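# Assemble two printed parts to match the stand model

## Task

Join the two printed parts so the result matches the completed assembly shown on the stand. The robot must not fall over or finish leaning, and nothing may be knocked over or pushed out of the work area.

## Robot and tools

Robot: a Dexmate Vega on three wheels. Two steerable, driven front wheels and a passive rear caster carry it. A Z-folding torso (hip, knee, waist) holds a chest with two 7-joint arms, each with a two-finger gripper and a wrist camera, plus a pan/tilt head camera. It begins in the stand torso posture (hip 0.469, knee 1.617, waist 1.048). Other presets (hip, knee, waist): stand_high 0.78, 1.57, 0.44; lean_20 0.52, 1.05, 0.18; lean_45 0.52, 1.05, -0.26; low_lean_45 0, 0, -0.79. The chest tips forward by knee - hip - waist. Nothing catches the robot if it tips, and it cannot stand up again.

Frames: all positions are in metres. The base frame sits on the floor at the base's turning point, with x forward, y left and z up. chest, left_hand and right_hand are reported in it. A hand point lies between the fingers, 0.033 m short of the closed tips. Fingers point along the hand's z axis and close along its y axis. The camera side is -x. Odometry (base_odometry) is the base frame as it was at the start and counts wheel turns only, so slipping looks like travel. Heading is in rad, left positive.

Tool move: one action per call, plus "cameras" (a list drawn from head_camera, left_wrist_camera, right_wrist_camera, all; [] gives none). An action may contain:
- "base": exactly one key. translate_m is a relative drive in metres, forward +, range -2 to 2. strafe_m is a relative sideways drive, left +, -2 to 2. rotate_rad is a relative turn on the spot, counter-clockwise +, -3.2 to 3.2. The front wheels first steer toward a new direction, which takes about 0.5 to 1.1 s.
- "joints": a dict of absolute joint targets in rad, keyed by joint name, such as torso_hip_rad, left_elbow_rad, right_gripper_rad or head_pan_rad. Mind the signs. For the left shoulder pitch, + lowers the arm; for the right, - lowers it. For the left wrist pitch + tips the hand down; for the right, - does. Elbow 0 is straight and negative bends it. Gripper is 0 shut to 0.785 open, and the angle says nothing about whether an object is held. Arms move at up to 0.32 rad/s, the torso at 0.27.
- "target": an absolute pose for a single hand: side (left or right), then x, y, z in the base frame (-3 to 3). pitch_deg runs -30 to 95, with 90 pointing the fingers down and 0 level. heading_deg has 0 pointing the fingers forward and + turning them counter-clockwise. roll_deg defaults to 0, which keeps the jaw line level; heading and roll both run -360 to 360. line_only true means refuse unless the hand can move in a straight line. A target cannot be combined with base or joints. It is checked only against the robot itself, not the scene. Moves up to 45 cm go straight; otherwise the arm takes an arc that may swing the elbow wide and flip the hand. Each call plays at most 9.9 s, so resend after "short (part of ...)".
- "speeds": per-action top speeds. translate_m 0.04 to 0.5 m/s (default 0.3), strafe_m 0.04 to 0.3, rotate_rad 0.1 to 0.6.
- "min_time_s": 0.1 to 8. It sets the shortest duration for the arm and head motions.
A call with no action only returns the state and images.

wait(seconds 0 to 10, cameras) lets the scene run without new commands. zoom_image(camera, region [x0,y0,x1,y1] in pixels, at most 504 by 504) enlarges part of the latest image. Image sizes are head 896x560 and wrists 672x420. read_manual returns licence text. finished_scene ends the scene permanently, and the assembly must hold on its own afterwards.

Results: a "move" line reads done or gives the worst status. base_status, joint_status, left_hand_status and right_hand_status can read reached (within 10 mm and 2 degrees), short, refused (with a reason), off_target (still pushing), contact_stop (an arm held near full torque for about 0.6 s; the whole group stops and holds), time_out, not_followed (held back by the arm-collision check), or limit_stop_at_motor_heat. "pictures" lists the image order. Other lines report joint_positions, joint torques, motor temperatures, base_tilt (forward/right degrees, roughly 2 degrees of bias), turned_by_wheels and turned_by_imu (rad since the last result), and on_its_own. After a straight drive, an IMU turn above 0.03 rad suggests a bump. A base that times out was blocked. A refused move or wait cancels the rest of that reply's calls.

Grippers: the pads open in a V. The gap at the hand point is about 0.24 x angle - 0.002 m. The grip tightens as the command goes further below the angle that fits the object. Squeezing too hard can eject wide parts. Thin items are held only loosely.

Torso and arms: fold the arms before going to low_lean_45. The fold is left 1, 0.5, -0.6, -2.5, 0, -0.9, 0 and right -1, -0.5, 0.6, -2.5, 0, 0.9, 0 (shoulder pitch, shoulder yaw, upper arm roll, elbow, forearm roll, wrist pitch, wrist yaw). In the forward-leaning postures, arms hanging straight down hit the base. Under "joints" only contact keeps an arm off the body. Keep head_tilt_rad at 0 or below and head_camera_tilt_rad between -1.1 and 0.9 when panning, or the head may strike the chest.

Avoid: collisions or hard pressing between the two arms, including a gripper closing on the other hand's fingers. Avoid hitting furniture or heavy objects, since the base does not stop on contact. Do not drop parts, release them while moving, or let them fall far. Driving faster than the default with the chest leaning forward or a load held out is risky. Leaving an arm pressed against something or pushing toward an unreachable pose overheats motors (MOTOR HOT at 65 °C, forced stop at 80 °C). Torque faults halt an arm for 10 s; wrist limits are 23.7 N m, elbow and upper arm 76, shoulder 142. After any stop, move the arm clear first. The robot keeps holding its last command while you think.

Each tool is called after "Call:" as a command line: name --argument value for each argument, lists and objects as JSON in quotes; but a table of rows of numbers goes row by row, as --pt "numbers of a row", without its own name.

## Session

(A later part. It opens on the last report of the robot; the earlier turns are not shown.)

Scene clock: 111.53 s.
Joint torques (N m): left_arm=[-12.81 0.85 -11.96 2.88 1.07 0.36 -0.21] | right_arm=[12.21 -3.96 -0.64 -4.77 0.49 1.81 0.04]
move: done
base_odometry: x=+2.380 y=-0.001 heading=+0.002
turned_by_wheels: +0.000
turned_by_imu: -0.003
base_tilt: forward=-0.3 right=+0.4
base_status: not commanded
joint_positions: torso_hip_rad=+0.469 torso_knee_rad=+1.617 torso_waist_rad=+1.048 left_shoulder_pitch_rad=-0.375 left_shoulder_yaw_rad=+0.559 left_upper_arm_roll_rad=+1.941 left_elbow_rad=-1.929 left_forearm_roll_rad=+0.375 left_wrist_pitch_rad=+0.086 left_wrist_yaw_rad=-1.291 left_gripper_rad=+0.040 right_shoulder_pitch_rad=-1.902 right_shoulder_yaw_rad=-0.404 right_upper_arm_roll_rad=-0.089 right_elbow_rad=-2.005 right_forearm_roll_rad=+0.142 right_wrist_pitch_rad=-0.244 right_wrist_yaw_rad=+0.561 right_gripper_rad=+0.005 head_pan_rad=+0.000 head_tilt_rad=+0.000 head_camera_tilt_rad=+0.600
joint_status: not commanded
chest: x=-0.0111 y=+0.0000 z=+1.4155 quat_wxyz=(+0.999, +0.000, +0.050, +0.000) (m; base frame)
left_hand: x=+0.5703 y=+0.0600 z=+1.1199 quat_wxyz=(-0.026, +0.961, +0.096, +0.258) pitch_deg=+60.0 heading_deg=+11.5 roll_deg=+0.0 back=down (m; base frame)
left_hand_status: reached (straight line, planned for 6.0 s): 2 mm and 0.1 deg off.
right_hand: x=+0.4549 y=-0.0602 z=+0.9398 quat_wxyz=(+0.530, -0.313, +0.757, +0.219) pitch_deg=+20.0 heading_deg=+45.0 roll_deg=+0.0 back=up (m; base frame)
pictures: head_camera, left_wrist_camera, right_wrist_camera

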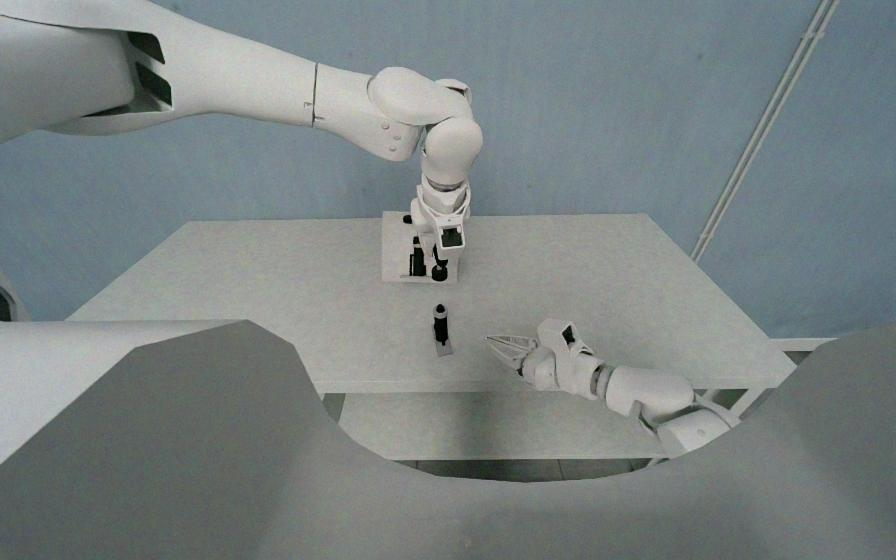

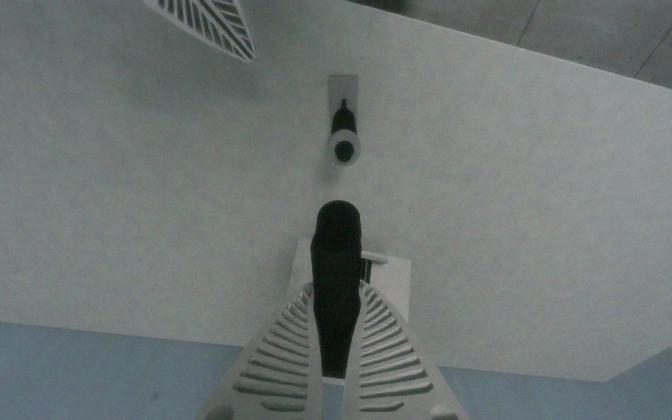

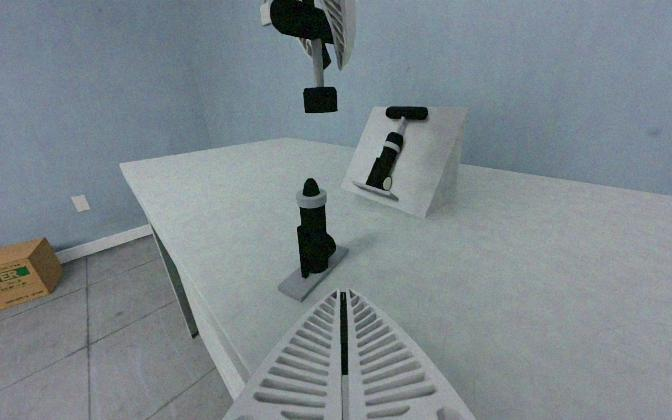

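Call:
zoom_image --camera "right_wrist_camera" --region '[240, 0, 390, 150]'

Call:
zoom_image --camera "right_wrist_camera" --region '[250, 60, 380, 240]'

Call:
zoom_image --camera "head_camera" --region '[395, 200, 495, 370]'

Call:
zoom_image --camera "left_wrist_camera" --region '[250, 50, 430, 250]'

Scaled by 3.360 from the camera's 672x420 image, which has a finer 960x600 frame.

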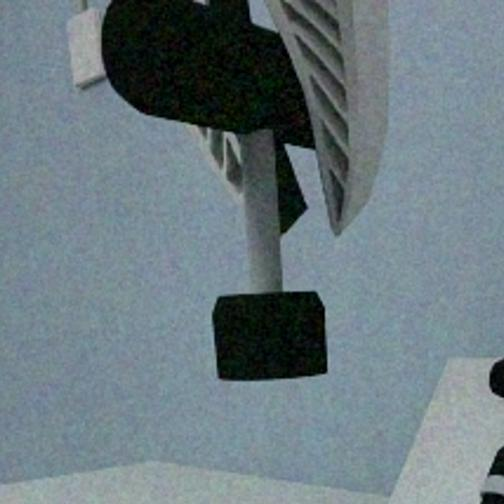

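Scaled by 2.800 from the camera's 672x420 image, which has a finer 960x600 frame.

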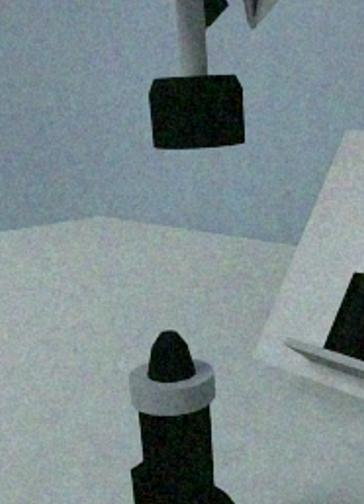

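Scaled by 2.965 from the camera's 896x560 image, which has a finer 960x600 frame.

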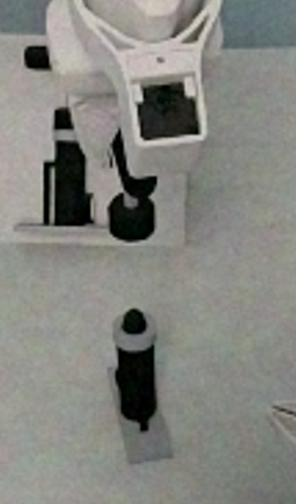

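Scaled by 2.520 from the camera's 672x420 image, which has a finer 960x600 frame.

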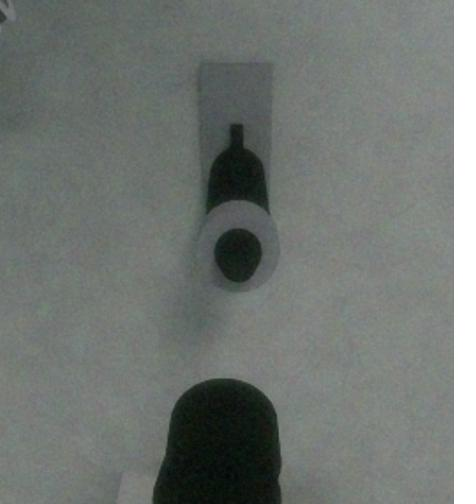

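Call:
move --target '{"side": "left", "x": 0.5515, "y": 0.0605, "z": 1.08, "pitch_deg": 60, "heading_deg": 11.5, "line_only": true}' --min_time_s 2 --cameras '["all"]'

Call:
zoom_image --camera "right_wrist_camera" --region '[250, 40, 380, 240]'

Call:
zoom_image --camera "head_camera" --region '[395, 230, 485, 360]'

Call:
zoom_image --camera "left_wrist_camera" --region '[250, 80, 430, 280]'

Scene clock: 118.67 s.
Joint torques (N m): left_arm=[-12.58 0.7 -8.36 1.04 1.13 1.58 0.37] | right_arm=[13.53 -3.12 -0.07 -6.02 0.41 0.47 0]
move: done
base_odometry: x=+2.380 y=-0.001 heading=+0.002
turned_by_wheels: +0.000
turned_by_imu: -0.002
base_tilt: forward=-0.3 right=+0.1
base_status: not commanded
joint_positions: torso_hip_rad=+0.469 torso_knee_rad=+1.617 torso_waist_rad=+1.048 left_shoulder_pitch_rad=-0.323 left_shoulder_yaw_rad=+0.563 left_upper_arm_roll_rad=+1.988 left_elbow_rad=-1.999 left_forearm_roll_rad=+0.440 left_wrist_pitch_rad=+0.184 left_wrist_yaw_rad=-1.277 left_gripper_rad=+0.040 right_shoulder_pitch_rad=-1.902 right_shoulder_yaw_rad=-0.404 right_upper_arm_roll_rad=-0.089 right_elbow_rad=-2.005 right_forearm_roll_rad=+0.142 right_wrist_pitch_rad=-0.244 right_wrist_yaw_rad=+0.561 right_gripper_rad=+0.005 head_pan_rad=+0.000 head_tilt_rad=+0.000 head_camera_tilt_rad=+0.600
joint_status: not commanded
chest: x=-0.0111 y=+0.0000 z=+1.4155 quat_wxyz=(+0.999, +0.000, +0.050, +0.000) (m; base frame)
left_hand: x=+0.5524 y=+0.0605 z=+1.0818 quat_wxyz=(-0.026, +0.961, +0.097, +0.257) pitch_deg=+60.0 heading_deg=+11.5 roll_deg=+0.0 back=down (m; base frame)
left_hand_status: reached (straight line, planned for 2.0 s): 2 mm and 0.0 deg off.
right_hand: x=+0.4549 y=-0.0602 z=+0.9398 quat_wxyz=(+0.530, -0.313, +0.757, +0.219) pitch_deg=+20.0 heading_deg=+45.0 roll_deg=+0.0 back=up (m; base frame)
pictures: head_camera, left_wrist_camera, right_wrist_camera

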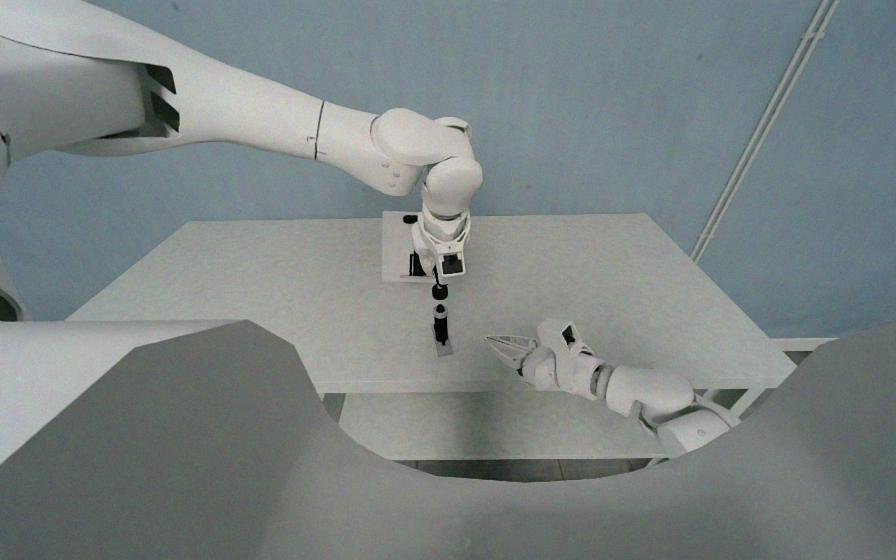

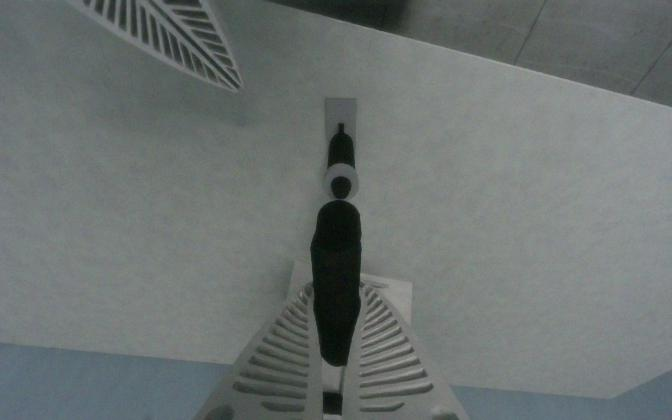

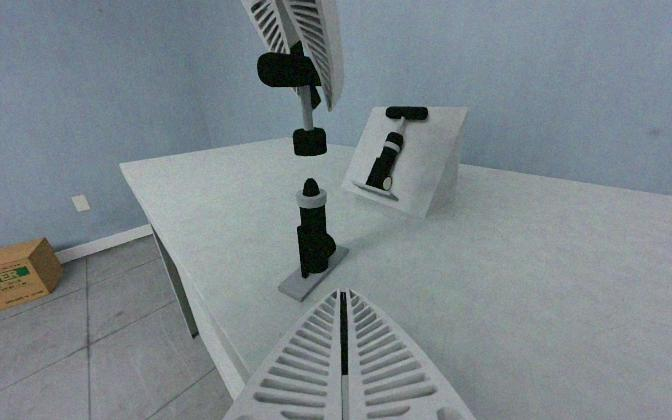

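Scaled by 2.520 from the camera's 672x420 image, which has a finer 960x600 frame.

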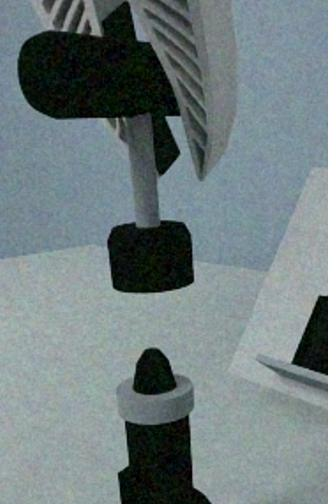

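Scaled by 3.877 from the camera's 896x560 image, which has a finer 960x600 frame.

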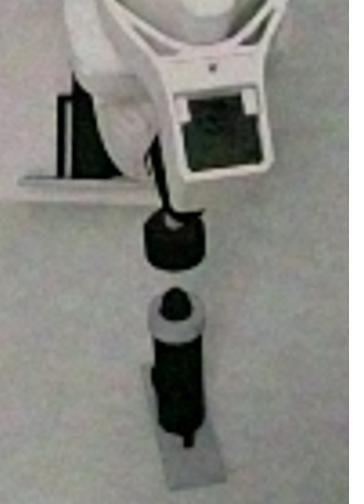

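Scaled by 2.520 from the camera's 672x420 image, which has a finer 960x600 frame.

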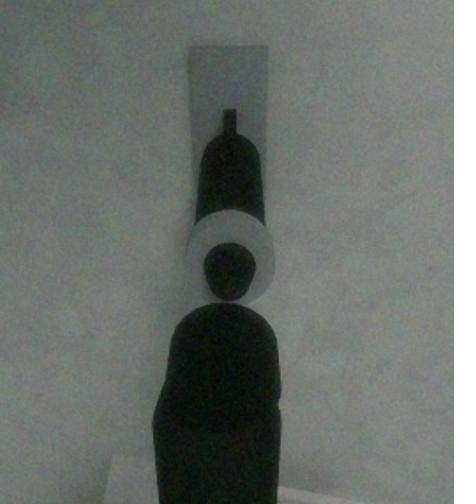

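Call:
zoom_image --camera "right_wrist_camera" --region '[160, 0, 260, 150]'

Call:
zoom_image --camera "right_wrist_camera" --region '[270, 170, 370, 310]'

Call:
zoom_image --camera "right_wrist_camera" --region '[240, 40, 360, 170]'

Scaled by 3.360 from the camera's 672x420 image, which has a finer 960x600 frame.

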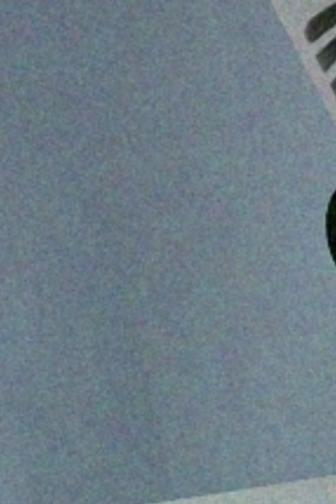

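Scaled by 3.600 from the camera's 672x420 image, which has a finer 960x600 frame.

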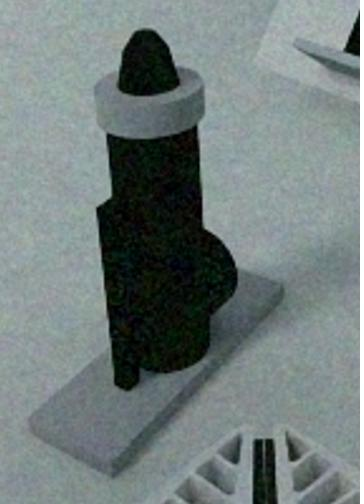

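Scaled by 3.877 from the camera's 672x420 image, which has a finer 960x600 frame.

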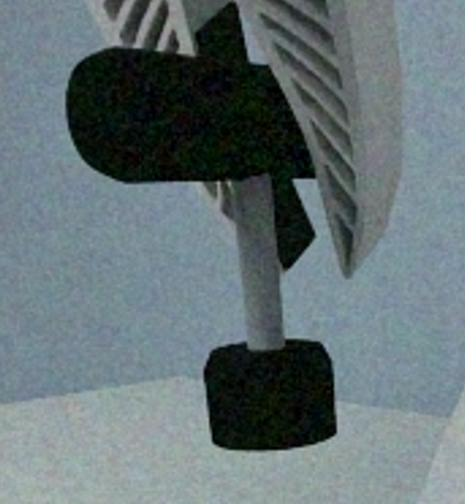

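Call:
move --target '{"side": "left", "x": 0.5525, "y": 0.0625, "z": 1.063, "pitch_deg": 60, "heading_deg": 11.5, "line_only": true}' --min_time_s 2 --cameras '["all"]'

Call:
zoom_image --camera "right_wrist_camera" --region '[260, 90, 370, 220]'

Call:
zoom_image --camera "head_camera" --region '[400, 250, 480, 350]'

Call:
zoom_image --camera "left_wrist_camera" --region '[270, 100, 410, 260]'

Scene clock: 124.73 s.
Joint torques (N m): left_arm=[-14.05 -2.92 -6.49 3.72 0.85 0.64 0.16] | right_arm=[13.22 -3.93 0.14 -5.28 0.5 1.57 -0.1]
move: done
base_odometry: x=+2.380 y=-0.001 heading=+0.002
turned_by_wheels: +0.000
turned_by_imu: -0.002
base_tilt: forward=-0.3 right=+0.1
base_status: not commanded
joint_positions: torso_hip_rad=+0.469 torso_knee_rad=+1.617 torso_waist_rad=+1.048 left_shoulder_pitch_rad=-0.296 left_shoulder_yaw_rad=+0.558 left_upper_arm_roll_rad=+2.009 left_elbow_rad=-1.992 left_forearm_roll_rad=+0.467 left_wrist_pitch_rad=+0.201 left_wrist_yaw_rad=-1.257 left_gripper_rad=+0.040 right_shoulder_pitch_rad=-1.902 right_shoulder_yaw_rad=-0.404 right_upper_arm_roll_rad=-0.089 right_elbow_rad=-2.005 right_forearm_roll_rad=+0.142 right_wrist_pitch_rad=-0.244 right_wrist_yaw_rad=+0.561 right_gripper_rad=+0.005 head_pan_rad=+0.000 head_tilt_rad=+0.000 head_camera_tilt_rad=+0.600
joint_status: not commanded
chest: x=-0.0111 y=+0.0000 z=+1.4155 quat_wxyz=(+0.999, +0.000, +0.050, +0.000) (m; base frame)
left_hand: x=+0.5524 y=+0.0625 z=+1.0639 quat_wxyz=(-0.026, +0.961, +0.097, +0.257) pitch_deg=+60.0 heading_deg=+11.5 roll_deg=+0.0 back=down (m; base frame)
left_hand_status: reached (straight line, planned for 2.0 s): 1 mm and 0.0 deg off.
right_hand: x=+0.4549 y=-0.0602 z=+0.9398 quat_wxyz=(+0.530, -0.313, +0.757, +0.219) pitch_deg=+20.0 heading_deg=+45.0 roll_deg=+0.0 back=up (m; base frame)
pictures: head_camera, left_wrist_camera, right_wrist_camera

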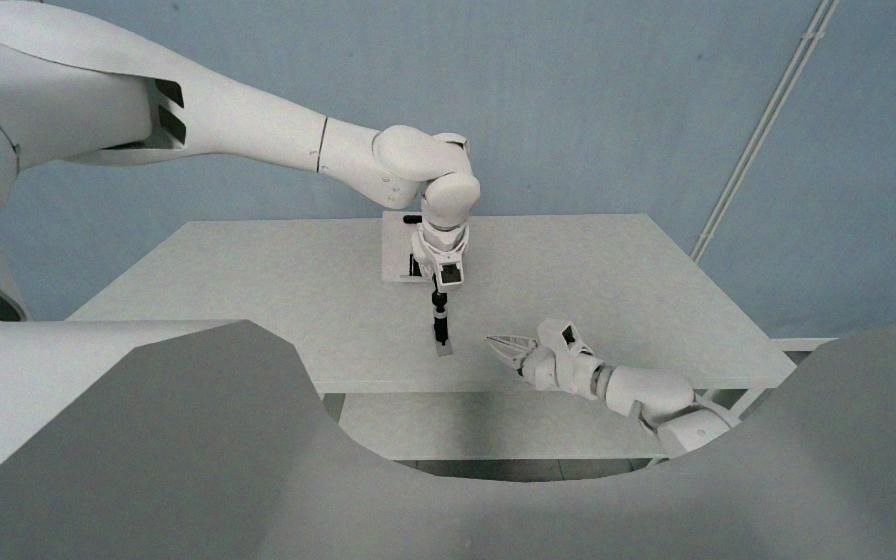

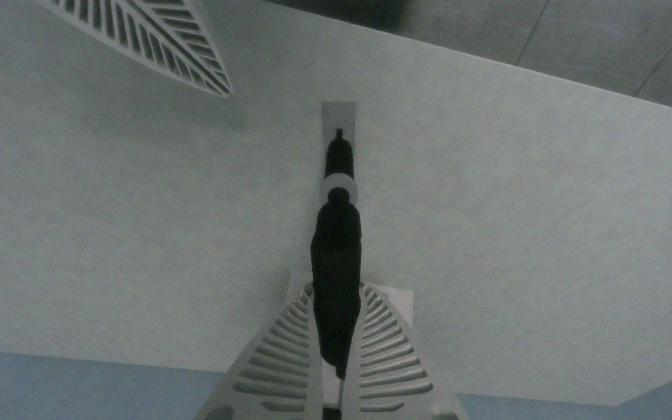

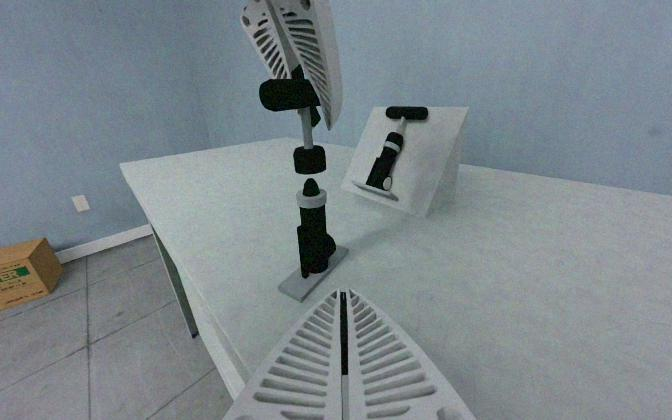

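Scaled by 3.877 from the camera's 672x420 image, which has a finer 960x600 frame.

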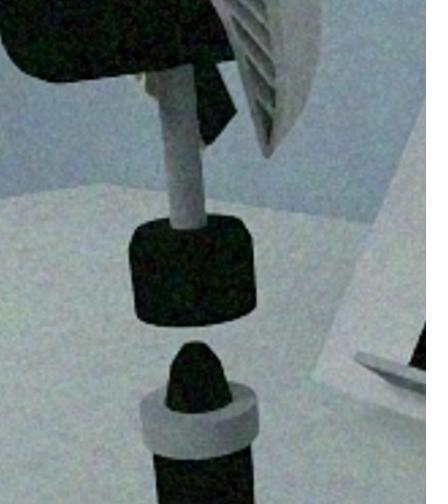

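Scaled by 5.040 from the camera's 896x560 image, which has a finer 960x600 frame.

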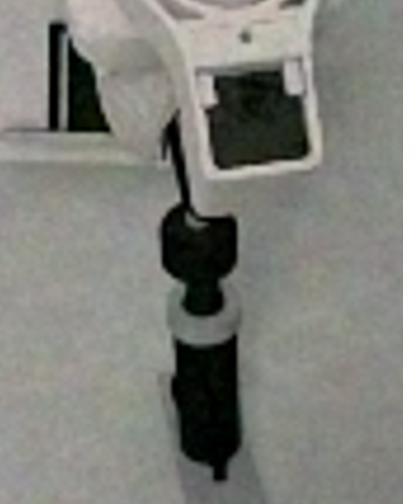

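Scaled by 3.150 from the camera's 672x420 image, which has a finer 960x600 frame.

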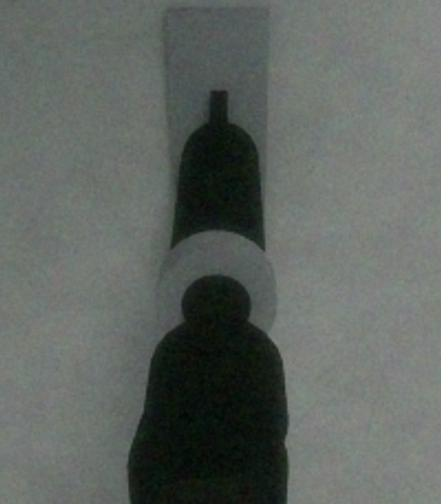

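Call:
move --target '{"side": "left", "x": 0.5525, "y": 0.0622, "z": 1.054, "pitch_deg": 60, "heading_deg": 11.5, "line_only": true}' --min_time_s 2 --cameras '["all"]'

Call:
zoom_image --camera "right_wrist_camera" --region '[260, 90, 370, 220]'

Call:
zoom_image --camera "head_camera" --region '[400, 250, 480, 350]'

Call:
zoom_image --camera "left_wrist_camera" --region '[270, 100, 410, 260]'

Scene clock: 129.17 s.
Joint torques (N m): left_arm=[-13.51 -2.32 -7.91 3.62 0.85 0.2 0.04] | right_arm=[12.21 -1.44 1.31 -6.04 0.66 2.03 0.2]
move: done
base_odometry: x=+2.380 y=-0.001 heading=+0.002
turned_by_wheels: +0.000
turned_by_imu: -0.001
base_tilt: forward=-0.1 right=+0.1
base_status: not commanded
joint_positions: torso_hip_rad=+0.469 torso_knee_rad=+1.617 torso_waist_rad=+1.048 left_shoulder_pitch_rad=-0.281 left_shoulder_yaw_rad=+0.552 left_upper_arm_roll_rad=+2.019 left_elbow_rad=-1.986 left_forearm_roll_rad=+0.481 left_wrist_pitch_rad=+0.211 left_wrist_yaw_rad=-1.247 left_gripper_rad=+0.040 right_shoulder_pitch_rad=-1.902 right_shoulder_yaw_rad=-0.404 right_upper_arm_roll_rad=-0.089 right_elbow_rad=-2.005 right_forearm_roll_rad=+0.142 right_wrist_pitch_rad=-0.244 right_wrist_yaw_rad=+0.561 right_gripper_rad=+0.005 head_pan_rad=+0.000 head_tilt_rad=+0.000 head_camera_tilt_rad=+0.600
joint_status: not commanded
chest: x=-0.0111 y=+0.0000 z=+1.4155 quat_wxyz=(+0.999, +0.000, +0.050, +0.000) (m; base frame)
left_hand: x=+0.5524 y=+0.0623 z=+1.0545 quat_wxyz=(-0.026, +0.961, +0.097, +0.257) pitch_deg=+60.0 heading_deg=+11.5 roll_deg=+0.0 back=down (m; base frame)
left_hand_status: reached (straight line, planned for 2.0 s): 1 mm and 0.0 deg off.
right_hand: x=+0.4549 y=-0.0602 z=+0.9398 quat_wxyz=(+0.530, -0.313, +0.757, +0.219) pitch_deg=+20.0 heading_deg=+45.0 roll_deg=+0.0 back=up (m; base frame)
pictures: head_camera, left_wrist_camera, right_wrist_camera

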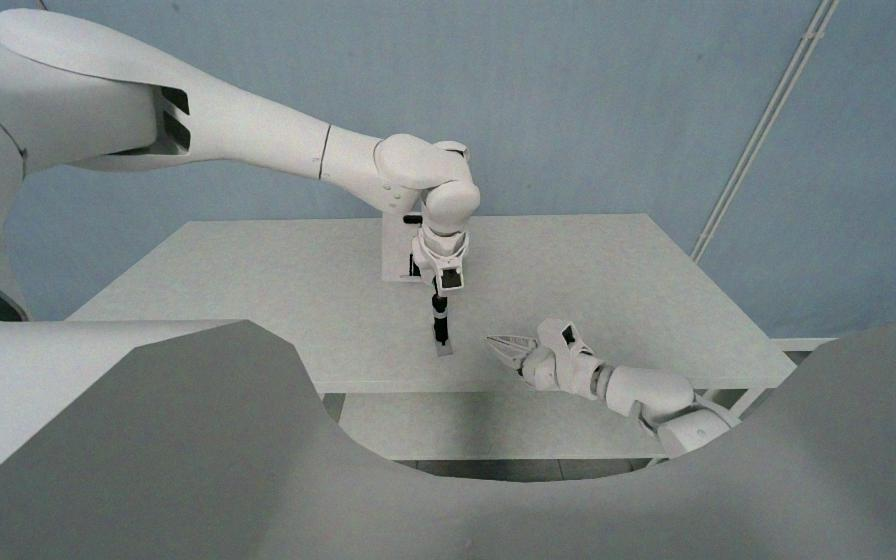

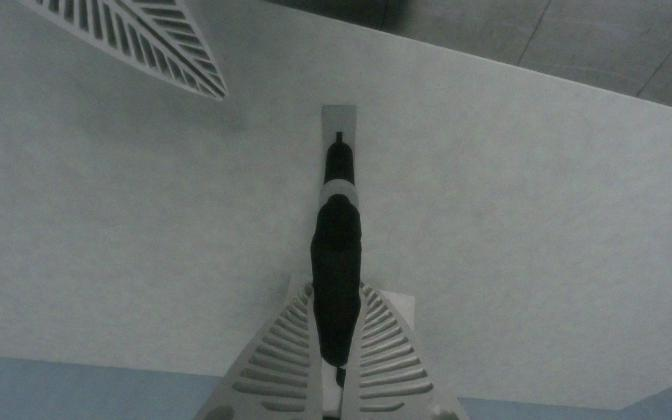

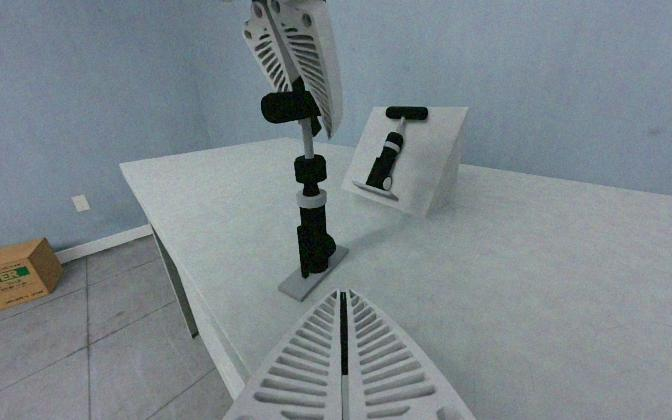

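Scaled by 3.877 from the camera's 672x420 image, which has a finer 960x600 frame.

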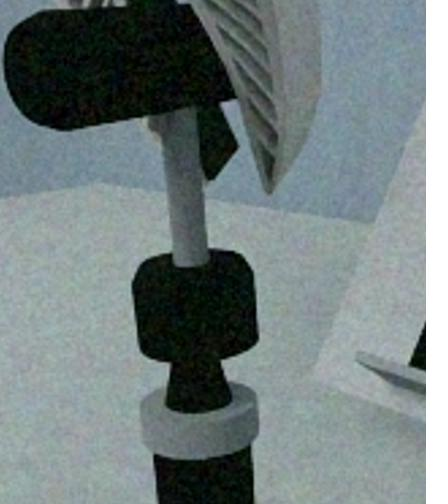

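Scaled by 5.040 from the camera's 896x560 image, which has a finer 960x600 frame.

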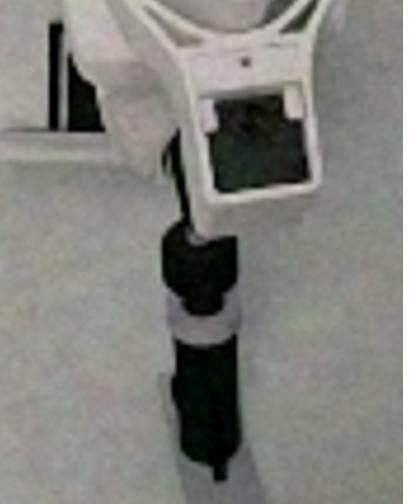

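Scaled by 3.150 from the camera's 672x420 image, which has a finer 960x600 frame.

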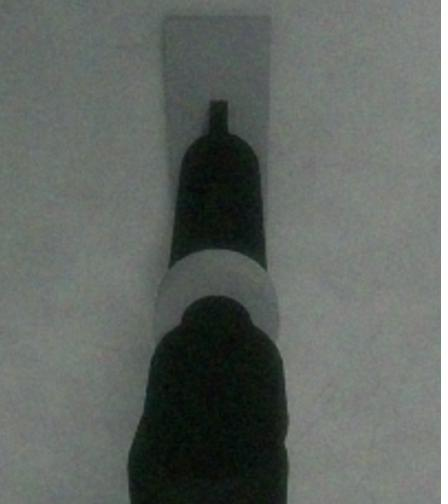

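Call:
move --target '{"side": "left", "x": 0.5525, "y": 0.0617, "z": 1.046, "pitch_deg": 60, "heading_deg": 11.5, "line_only": true}' --min_time_s 2 --cameras '["all"]'

Call:
zoom_image --camera "right_wrist_camera" --region '[260, 90, 370, 220]'

Call:
zoom_image --camera "head_camera" --region '[400, 250, 480, 350]'

Call:
zoom_image --camera "left_wrist_camera" --region '[270, 100, 410, 260]'

Scene clock: 132.63 s.
Joint torques (N m): left_arm=[-14.54 -3.63 -6.49 1.94 1.3 0.23 0.06] | right_arm=[11.81 -2.91 -0.35 -5.15 0.35 1.1 0.25]
move: done
base_odometry: x=+2.380 y=-0.001 heading=+0.002
turned_by_wheels: +0.000
turned_by_imu: -0.001
base_tilt: forward=-0.1 right=+0.2
base_status: not commanded
joint_positions: torso_hip_rad=+0.469 torso_knee_rad=+1.617 torso_waist_rad=+1.048 left_shoulder_pitch_rad=-0.267 left_shoulder_yaw_rad=+0.545 left_upper_arm_roll_rad=+2.027 left_elbow_rad=-1.978 left_forearm_roll_rad=+0.492 left_wrist_pitch_rad=+0.220 left_wrist_yaw_rad=-1.239 left_gripper_rad=+0.040 right_shoulder_pitch_rad=-1.902 right_shoulder_yaw_rad=-0.404 right_upper_arm_roll_rad=-0.089 right_elbow_rad=-2.005 right_forearm_roll_rad=+0.142 right_wrist_pitch_rad=-0.244 right_wrist_yaw_rad=+0.561 right_gripper_rad=+0.005 head_pan_rad=+0.000 head_tilt_rad=+0.000 head_camera_tilt_rad=+0.600
joint_status: not commanded
chest: x=-0.0111 y=+0.0000 z=+1.4155 quat_wxyz=(+0.999, +0.000, +0.050, +0.000) (m; base frame)
left_hand: x=+0.5524 y=+0.0618 z=+1.0464 quat_wxyz=(-0.026, +0.961, +0.097, +0.257) pitch_deg=+60.0 heading_deg=+11.5 roll_deg=+0.0 back=down (m; base frame)
left_hand_status: reached (straight line, planned for 2.0 s): 0 mm and 0.0 deg off.
right_hand: x=+0.4549 y=-0.0602 z=+0.9398 quat_wxyz=(+0.530, -0.313, +0.757, +0.219) pitch_deg=+20.0 heading_deg=+45.0 roll_deg=+0.0 back=up (m; base frame)
pictures: head_camera, left_wrist_camera, right_wrist_camera

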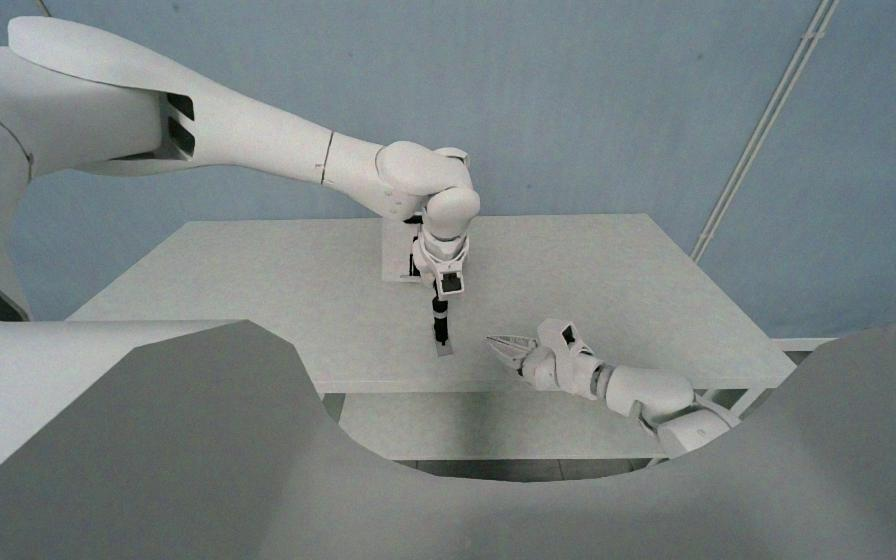

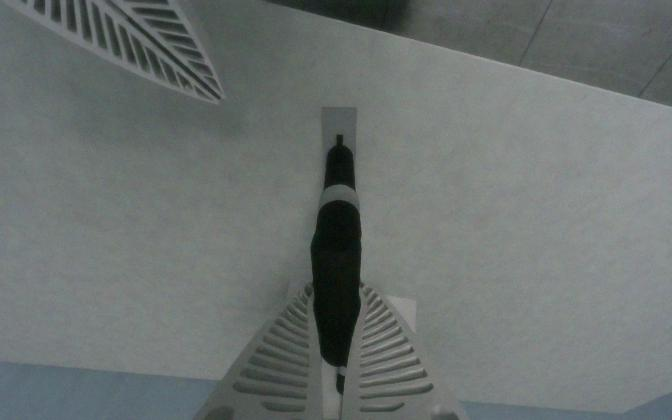

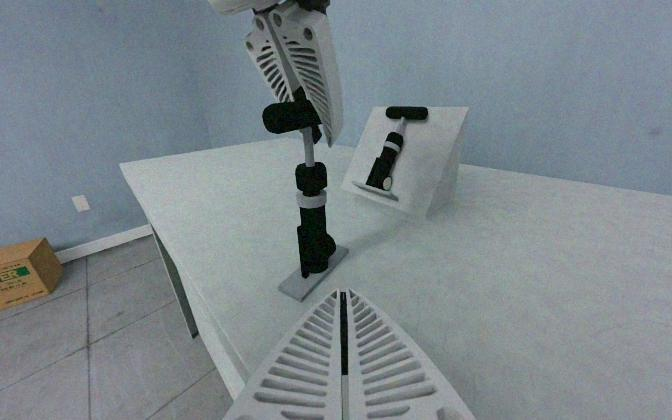

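Scaled by 3.877 from the camera's 672x420 image, which has a finer 960x600 frame.

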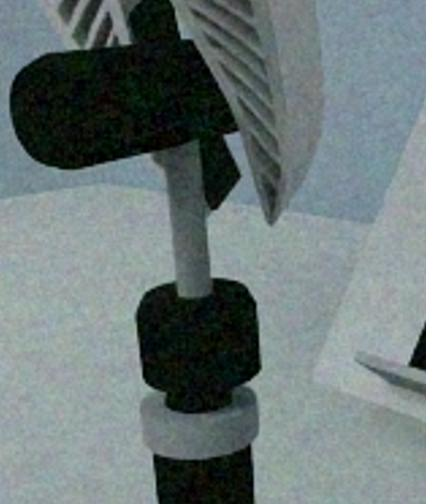

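Scaled by 5.040 from the camera's 896x560 image, which has a finer 960x600 frame.

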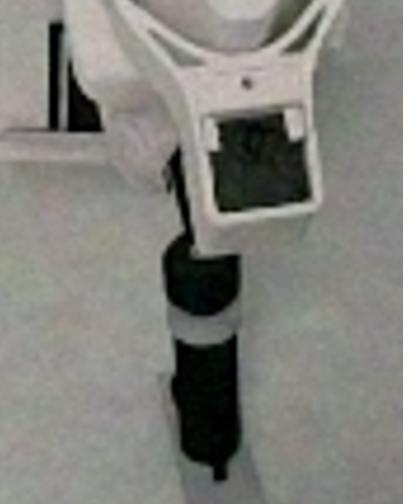

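Scaled by 3.150 from the camera's 672x420 image, which has a finer 960x600 frame.

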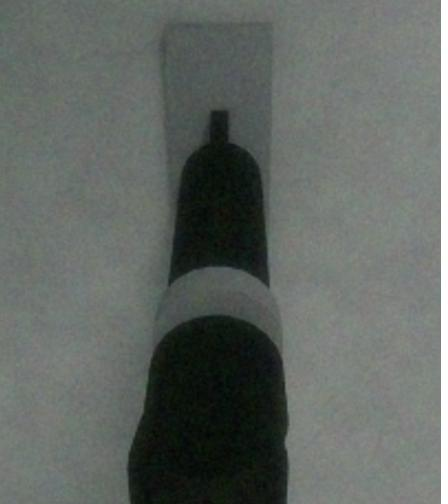

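Call:
move --target '{"side": "left", "x": 0.5525, "y": 0.0615, "z": 1.0405, "pitch_deg": 60, "heading_deg": 11.5, "line_only": true}' --min_time_s 2 --cameras '["all"]'

Call:
zoom_image --camera "right_wrist_camera" --region '[260, 90, 370, 220]'

Call:
zoom_image --camera "head_camera" --region '[400, 250, 480, 350]'

Call:
zoom_image --camera "left_wrist_camera" --region '[270, 100, 410, 260]'

Scene clock: 136.37 s.
Joint torques (N m): left_arm=[-13.43 -1.11 -7.78 3.56 1.09 0.61 0.6] | right_arm=[12.83 -1.76 0.63 -8.38 0.58 1.75 0.18]
move: done
base_odometry: x=+2.380 y=-0.001 heading=+0.002
turned_by_wheels: +0.000
turned_by_imu: -0.001
base_tilt: forward=-0.3 right=+0.1
base_status: not commanded
joint_positions: torso_hip_rad=+0.469 torso_knee_rad=+1.617 torso_waist_rad=+1.048 left_shoulder_pitch_rad=-0.258 left_shoulder_yaw_rad=+0.540 left_upper_arm_roll_rad=+2.033 left_elbow_rad=-1.973 left_forearm_roll_rad=+0.499 left_wrist_pitch_rad=+0.225 left_wrist_yaw_rad=-1.234 left_gripper_rad=+0.040 right_shoulder_pitch_rad=-1.902 right_shoulder_yaw_rad=-0.404 right_upper_arm_roll_rad=-0.089 right_elbow_rad=-2.005 right_forearm_roll_rad=+0.142 right_wrist_pitch_rad=-0.244 right_wrist_yaw_rad=+0.561 right_gripper_rad=+0.005 head_pan_rad=+0.000 head_tilt_rad=+0.000 head_camera_tilt_rad=+0.600
joint_status: not commanded
chest: x=-0.0111 y=+0.0000 z=+1.4155 quat_wxyz=(+0.999, +0.000, +0.050, +0.000) (m; base frame)
left_hand: x=+0.5524 y=+0.0616 z=+1.0409 quat_wxyz=(-0.026, +0.961, +0.097, +0.257) pitch_deg=+60.0 heading_deg=+11.5 roll_deg=+0.0 back=down (m; base frame)
left_hand_status: reached (straight line, planned for 2.0 s): 0 mm and 0.0 deg off.
right_hand: x=+0.4549 y=-0.0602 z=+0.9398 quat_wxyz=(+0.530, -0.313, +0.757, +0.219) pitch_deg=+20.0 heading_deg=+45.0 roll_deg=+0.0 back=up (m; base frame)
pictures: head_camera, left_wrist_camera, right_wrist_camera

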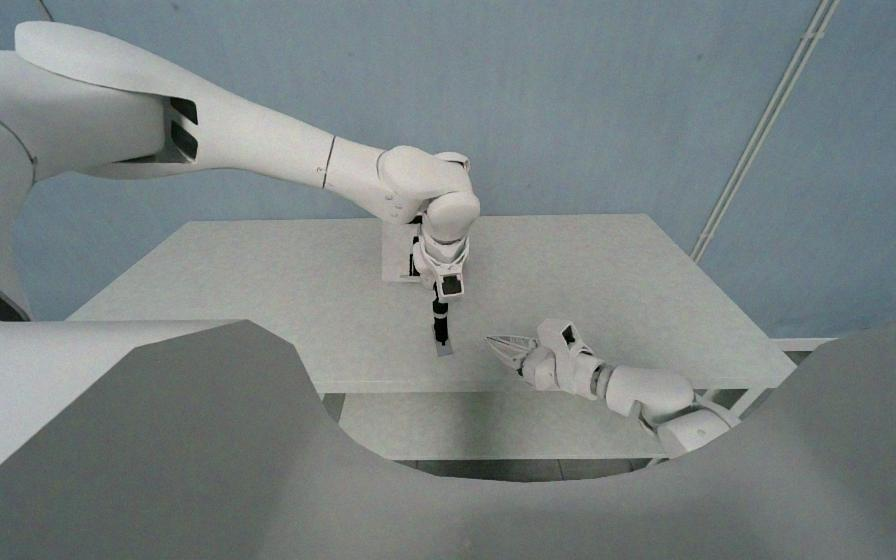

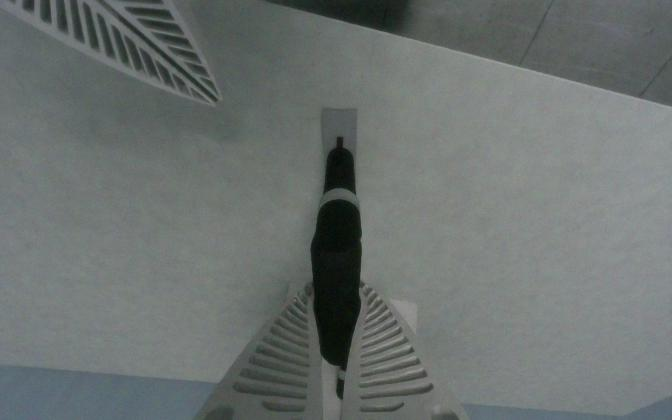

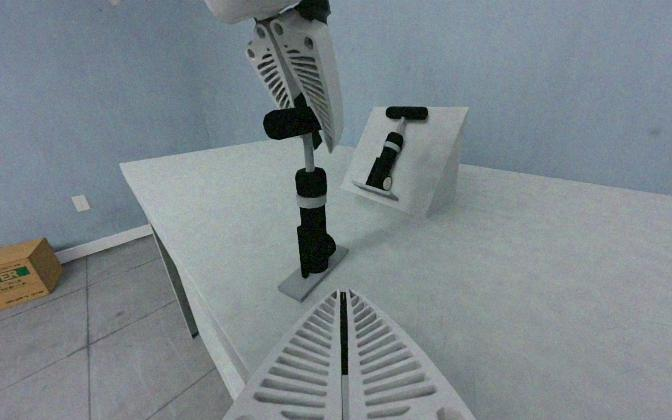

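Scaled by 3.877 from the camera's 672x420 image, which has a finer 960x600 frame.

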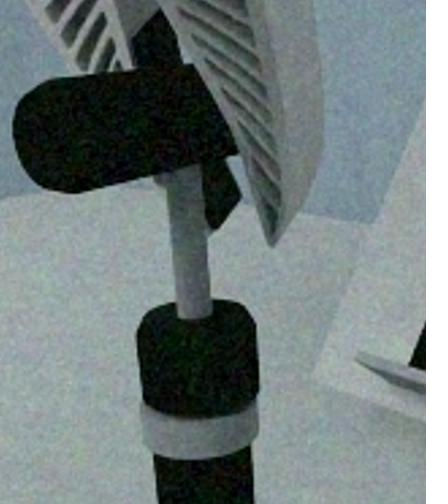

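Scaled by 5.040 from the camera's 896x560 image, which has a finer 960x600 frame.

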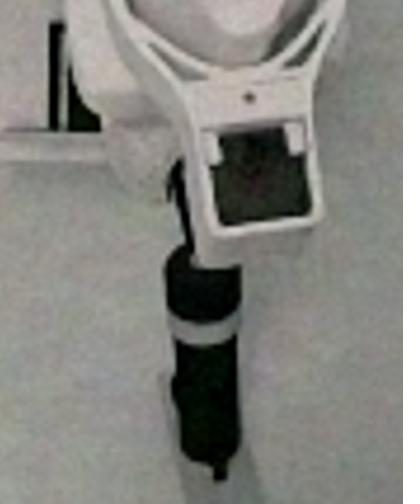

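Scaled by 3.150 from the camera's 672x420 image, which has a finer 960x600 frame.

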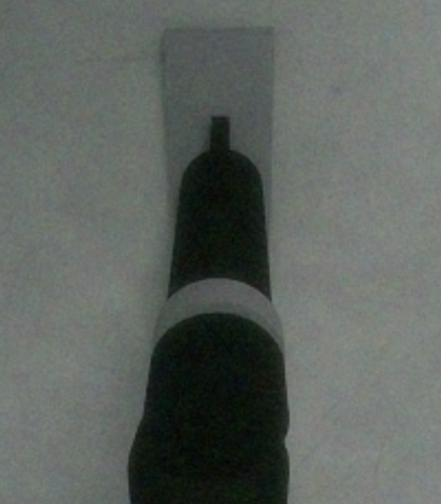

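Call:
move --target '{"side": "left", "x": 0.5525, "y": 0.0615, "z": 1.0375, "pitch_deg": 60, "heading_deg": 11.5, "line_only": true}' --min_time_s 2 --cameras '["all"]'

Call:
zoom_image --camera "right_wrist_camera" --region '[260, 90, 370, 220]'

Call:
zoom_image --camera "right_wrist_camera" --region '[285, 160, 340, 220]'

Call:
zoom_image --camera "left_wrist_camera" --region '[270, 100, 410, 260]'

Scene clock: 139.83 s.
Joint torques (N m): left_arm=[-12 -2.89 -5.91 2.24 1.06 0.2 0.61] | right_arm=[13.22 -2.22 -0.15 -5.54 0.43 1.18 0.31]
move: done
base_odometry: x=+2.380 y=-0.001 heading=+0.002
turned_by_wheels: +0.000
turned_by_imu: -0.001
base_tilt: forward=-0.3 right=+0.0
base_status: not commanded
joint_positions: torso_hip_rad=+0.469 torso_knee_rad=+1.617 torso_waist_rad=+1.048 left_shoulder_pitch_rad=-0.253 left_shoulder_yaw_rad=+0.538 left_upper_arm_roll_rad=+2.036 left_elbow_rad=-1.969 left_forearm_roll_rad=+0.504 left_wrist_pitch_rad=+0.228 left_wrist_yaw_rad=-1.230 left_gripper_rad=+0.040 right_shoulder_pitch_rad=-1.902 right_shoulder_yaw_rad=-0.404 right_upper_arm_roll_rad=-0.089 right_elbow_rad=-2.005 right_forearm_roll_rad=+0.142 right_wrist_pitch_rad=-0.244 right_wrist_yaw_rad=+0.561 right_gripper_rad=+0.005 head_pan_rad=+0.000 head_tilt_rad=+0.000 head_camera_tilt_rad=+0.600
joint_status: not commanded
chest: x=-0.0111 y=+0.0000 z=+1.4155 quat_wxyz=(+0.999, +0.000, +0.050, +0.000) (m; base frame)
left_hand: x=+0.5526 y=+0.0615 z=+1.0378 quat_wxyz=(-0.026, +0.961, +0.097, +0.258) pitch_deg=+60.0 heading_deg=+11.5 roll_deg=+0.0 back=down (m; base frame)
left_hand_status: reached (straight line, planned for 2.0 s): 0 mm and 0.0 deg off.
right_hand: x=+0.4549 y=-0.0602 z=+0.9398 quat_wxyz=(+0.530, -0.313, +0.757, +0.219) pitch_deg=+20.0 heading_deg=+45.0 roll_deg=+0.0 back=up (m; base frame)
pictures: head_camera, left_wrist_camera, right_wrist_camera

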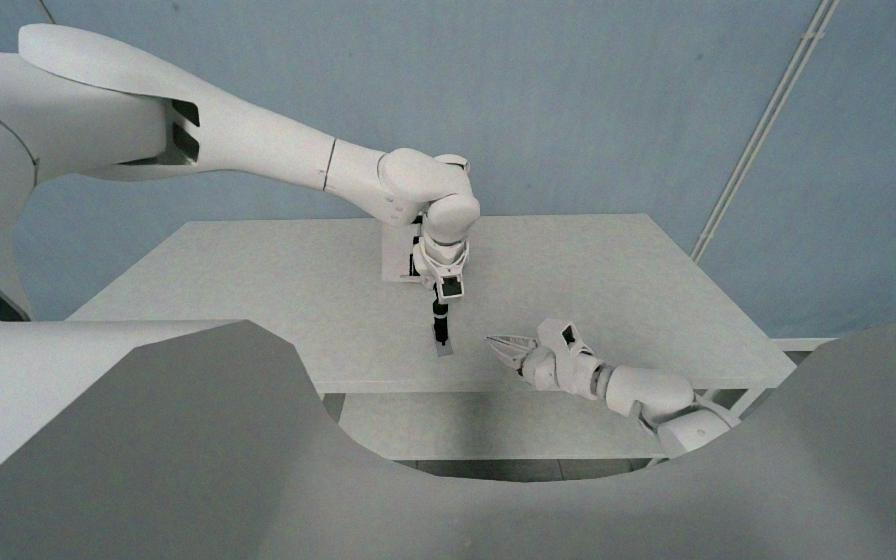

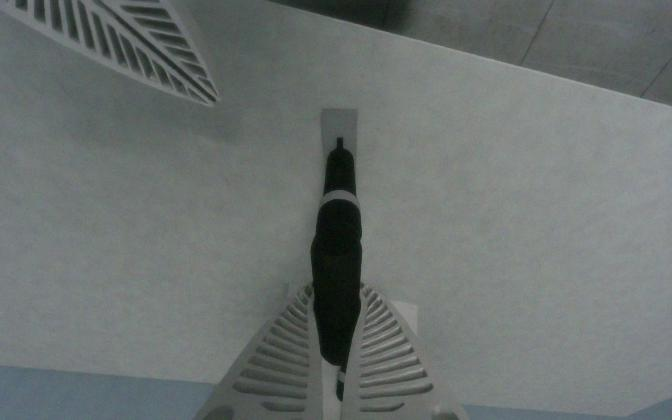

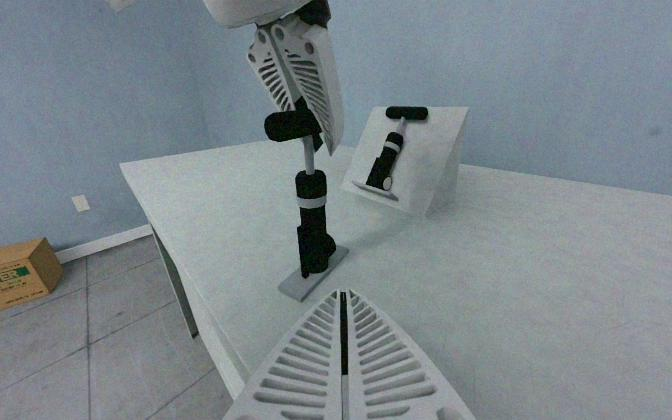

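Scaled by 3.877 from the camera's 672x420 image, which has a finer 960x600 frame.

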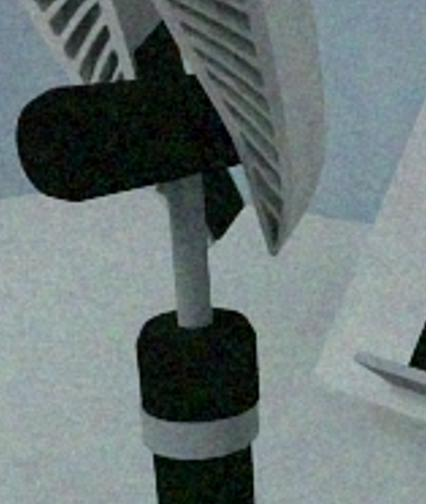

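Scaled by 8.400 from the camera's 672x420 image, which has a finer 960x600 frame.

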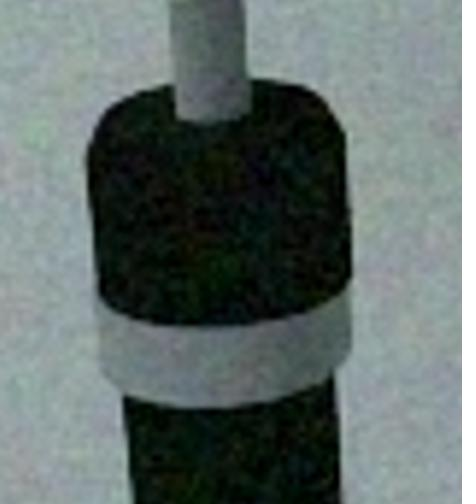

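Scaled by 3.150 from the camera's 672x420 image, which has a finer 960x600 frame.

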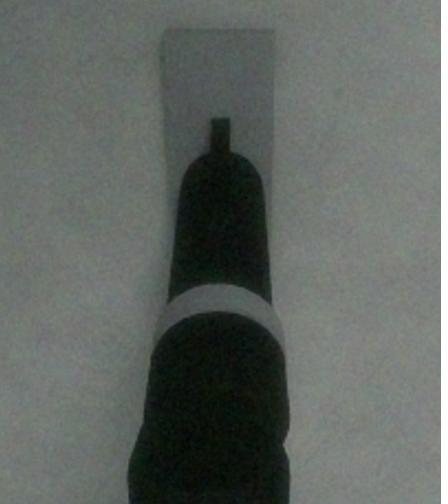

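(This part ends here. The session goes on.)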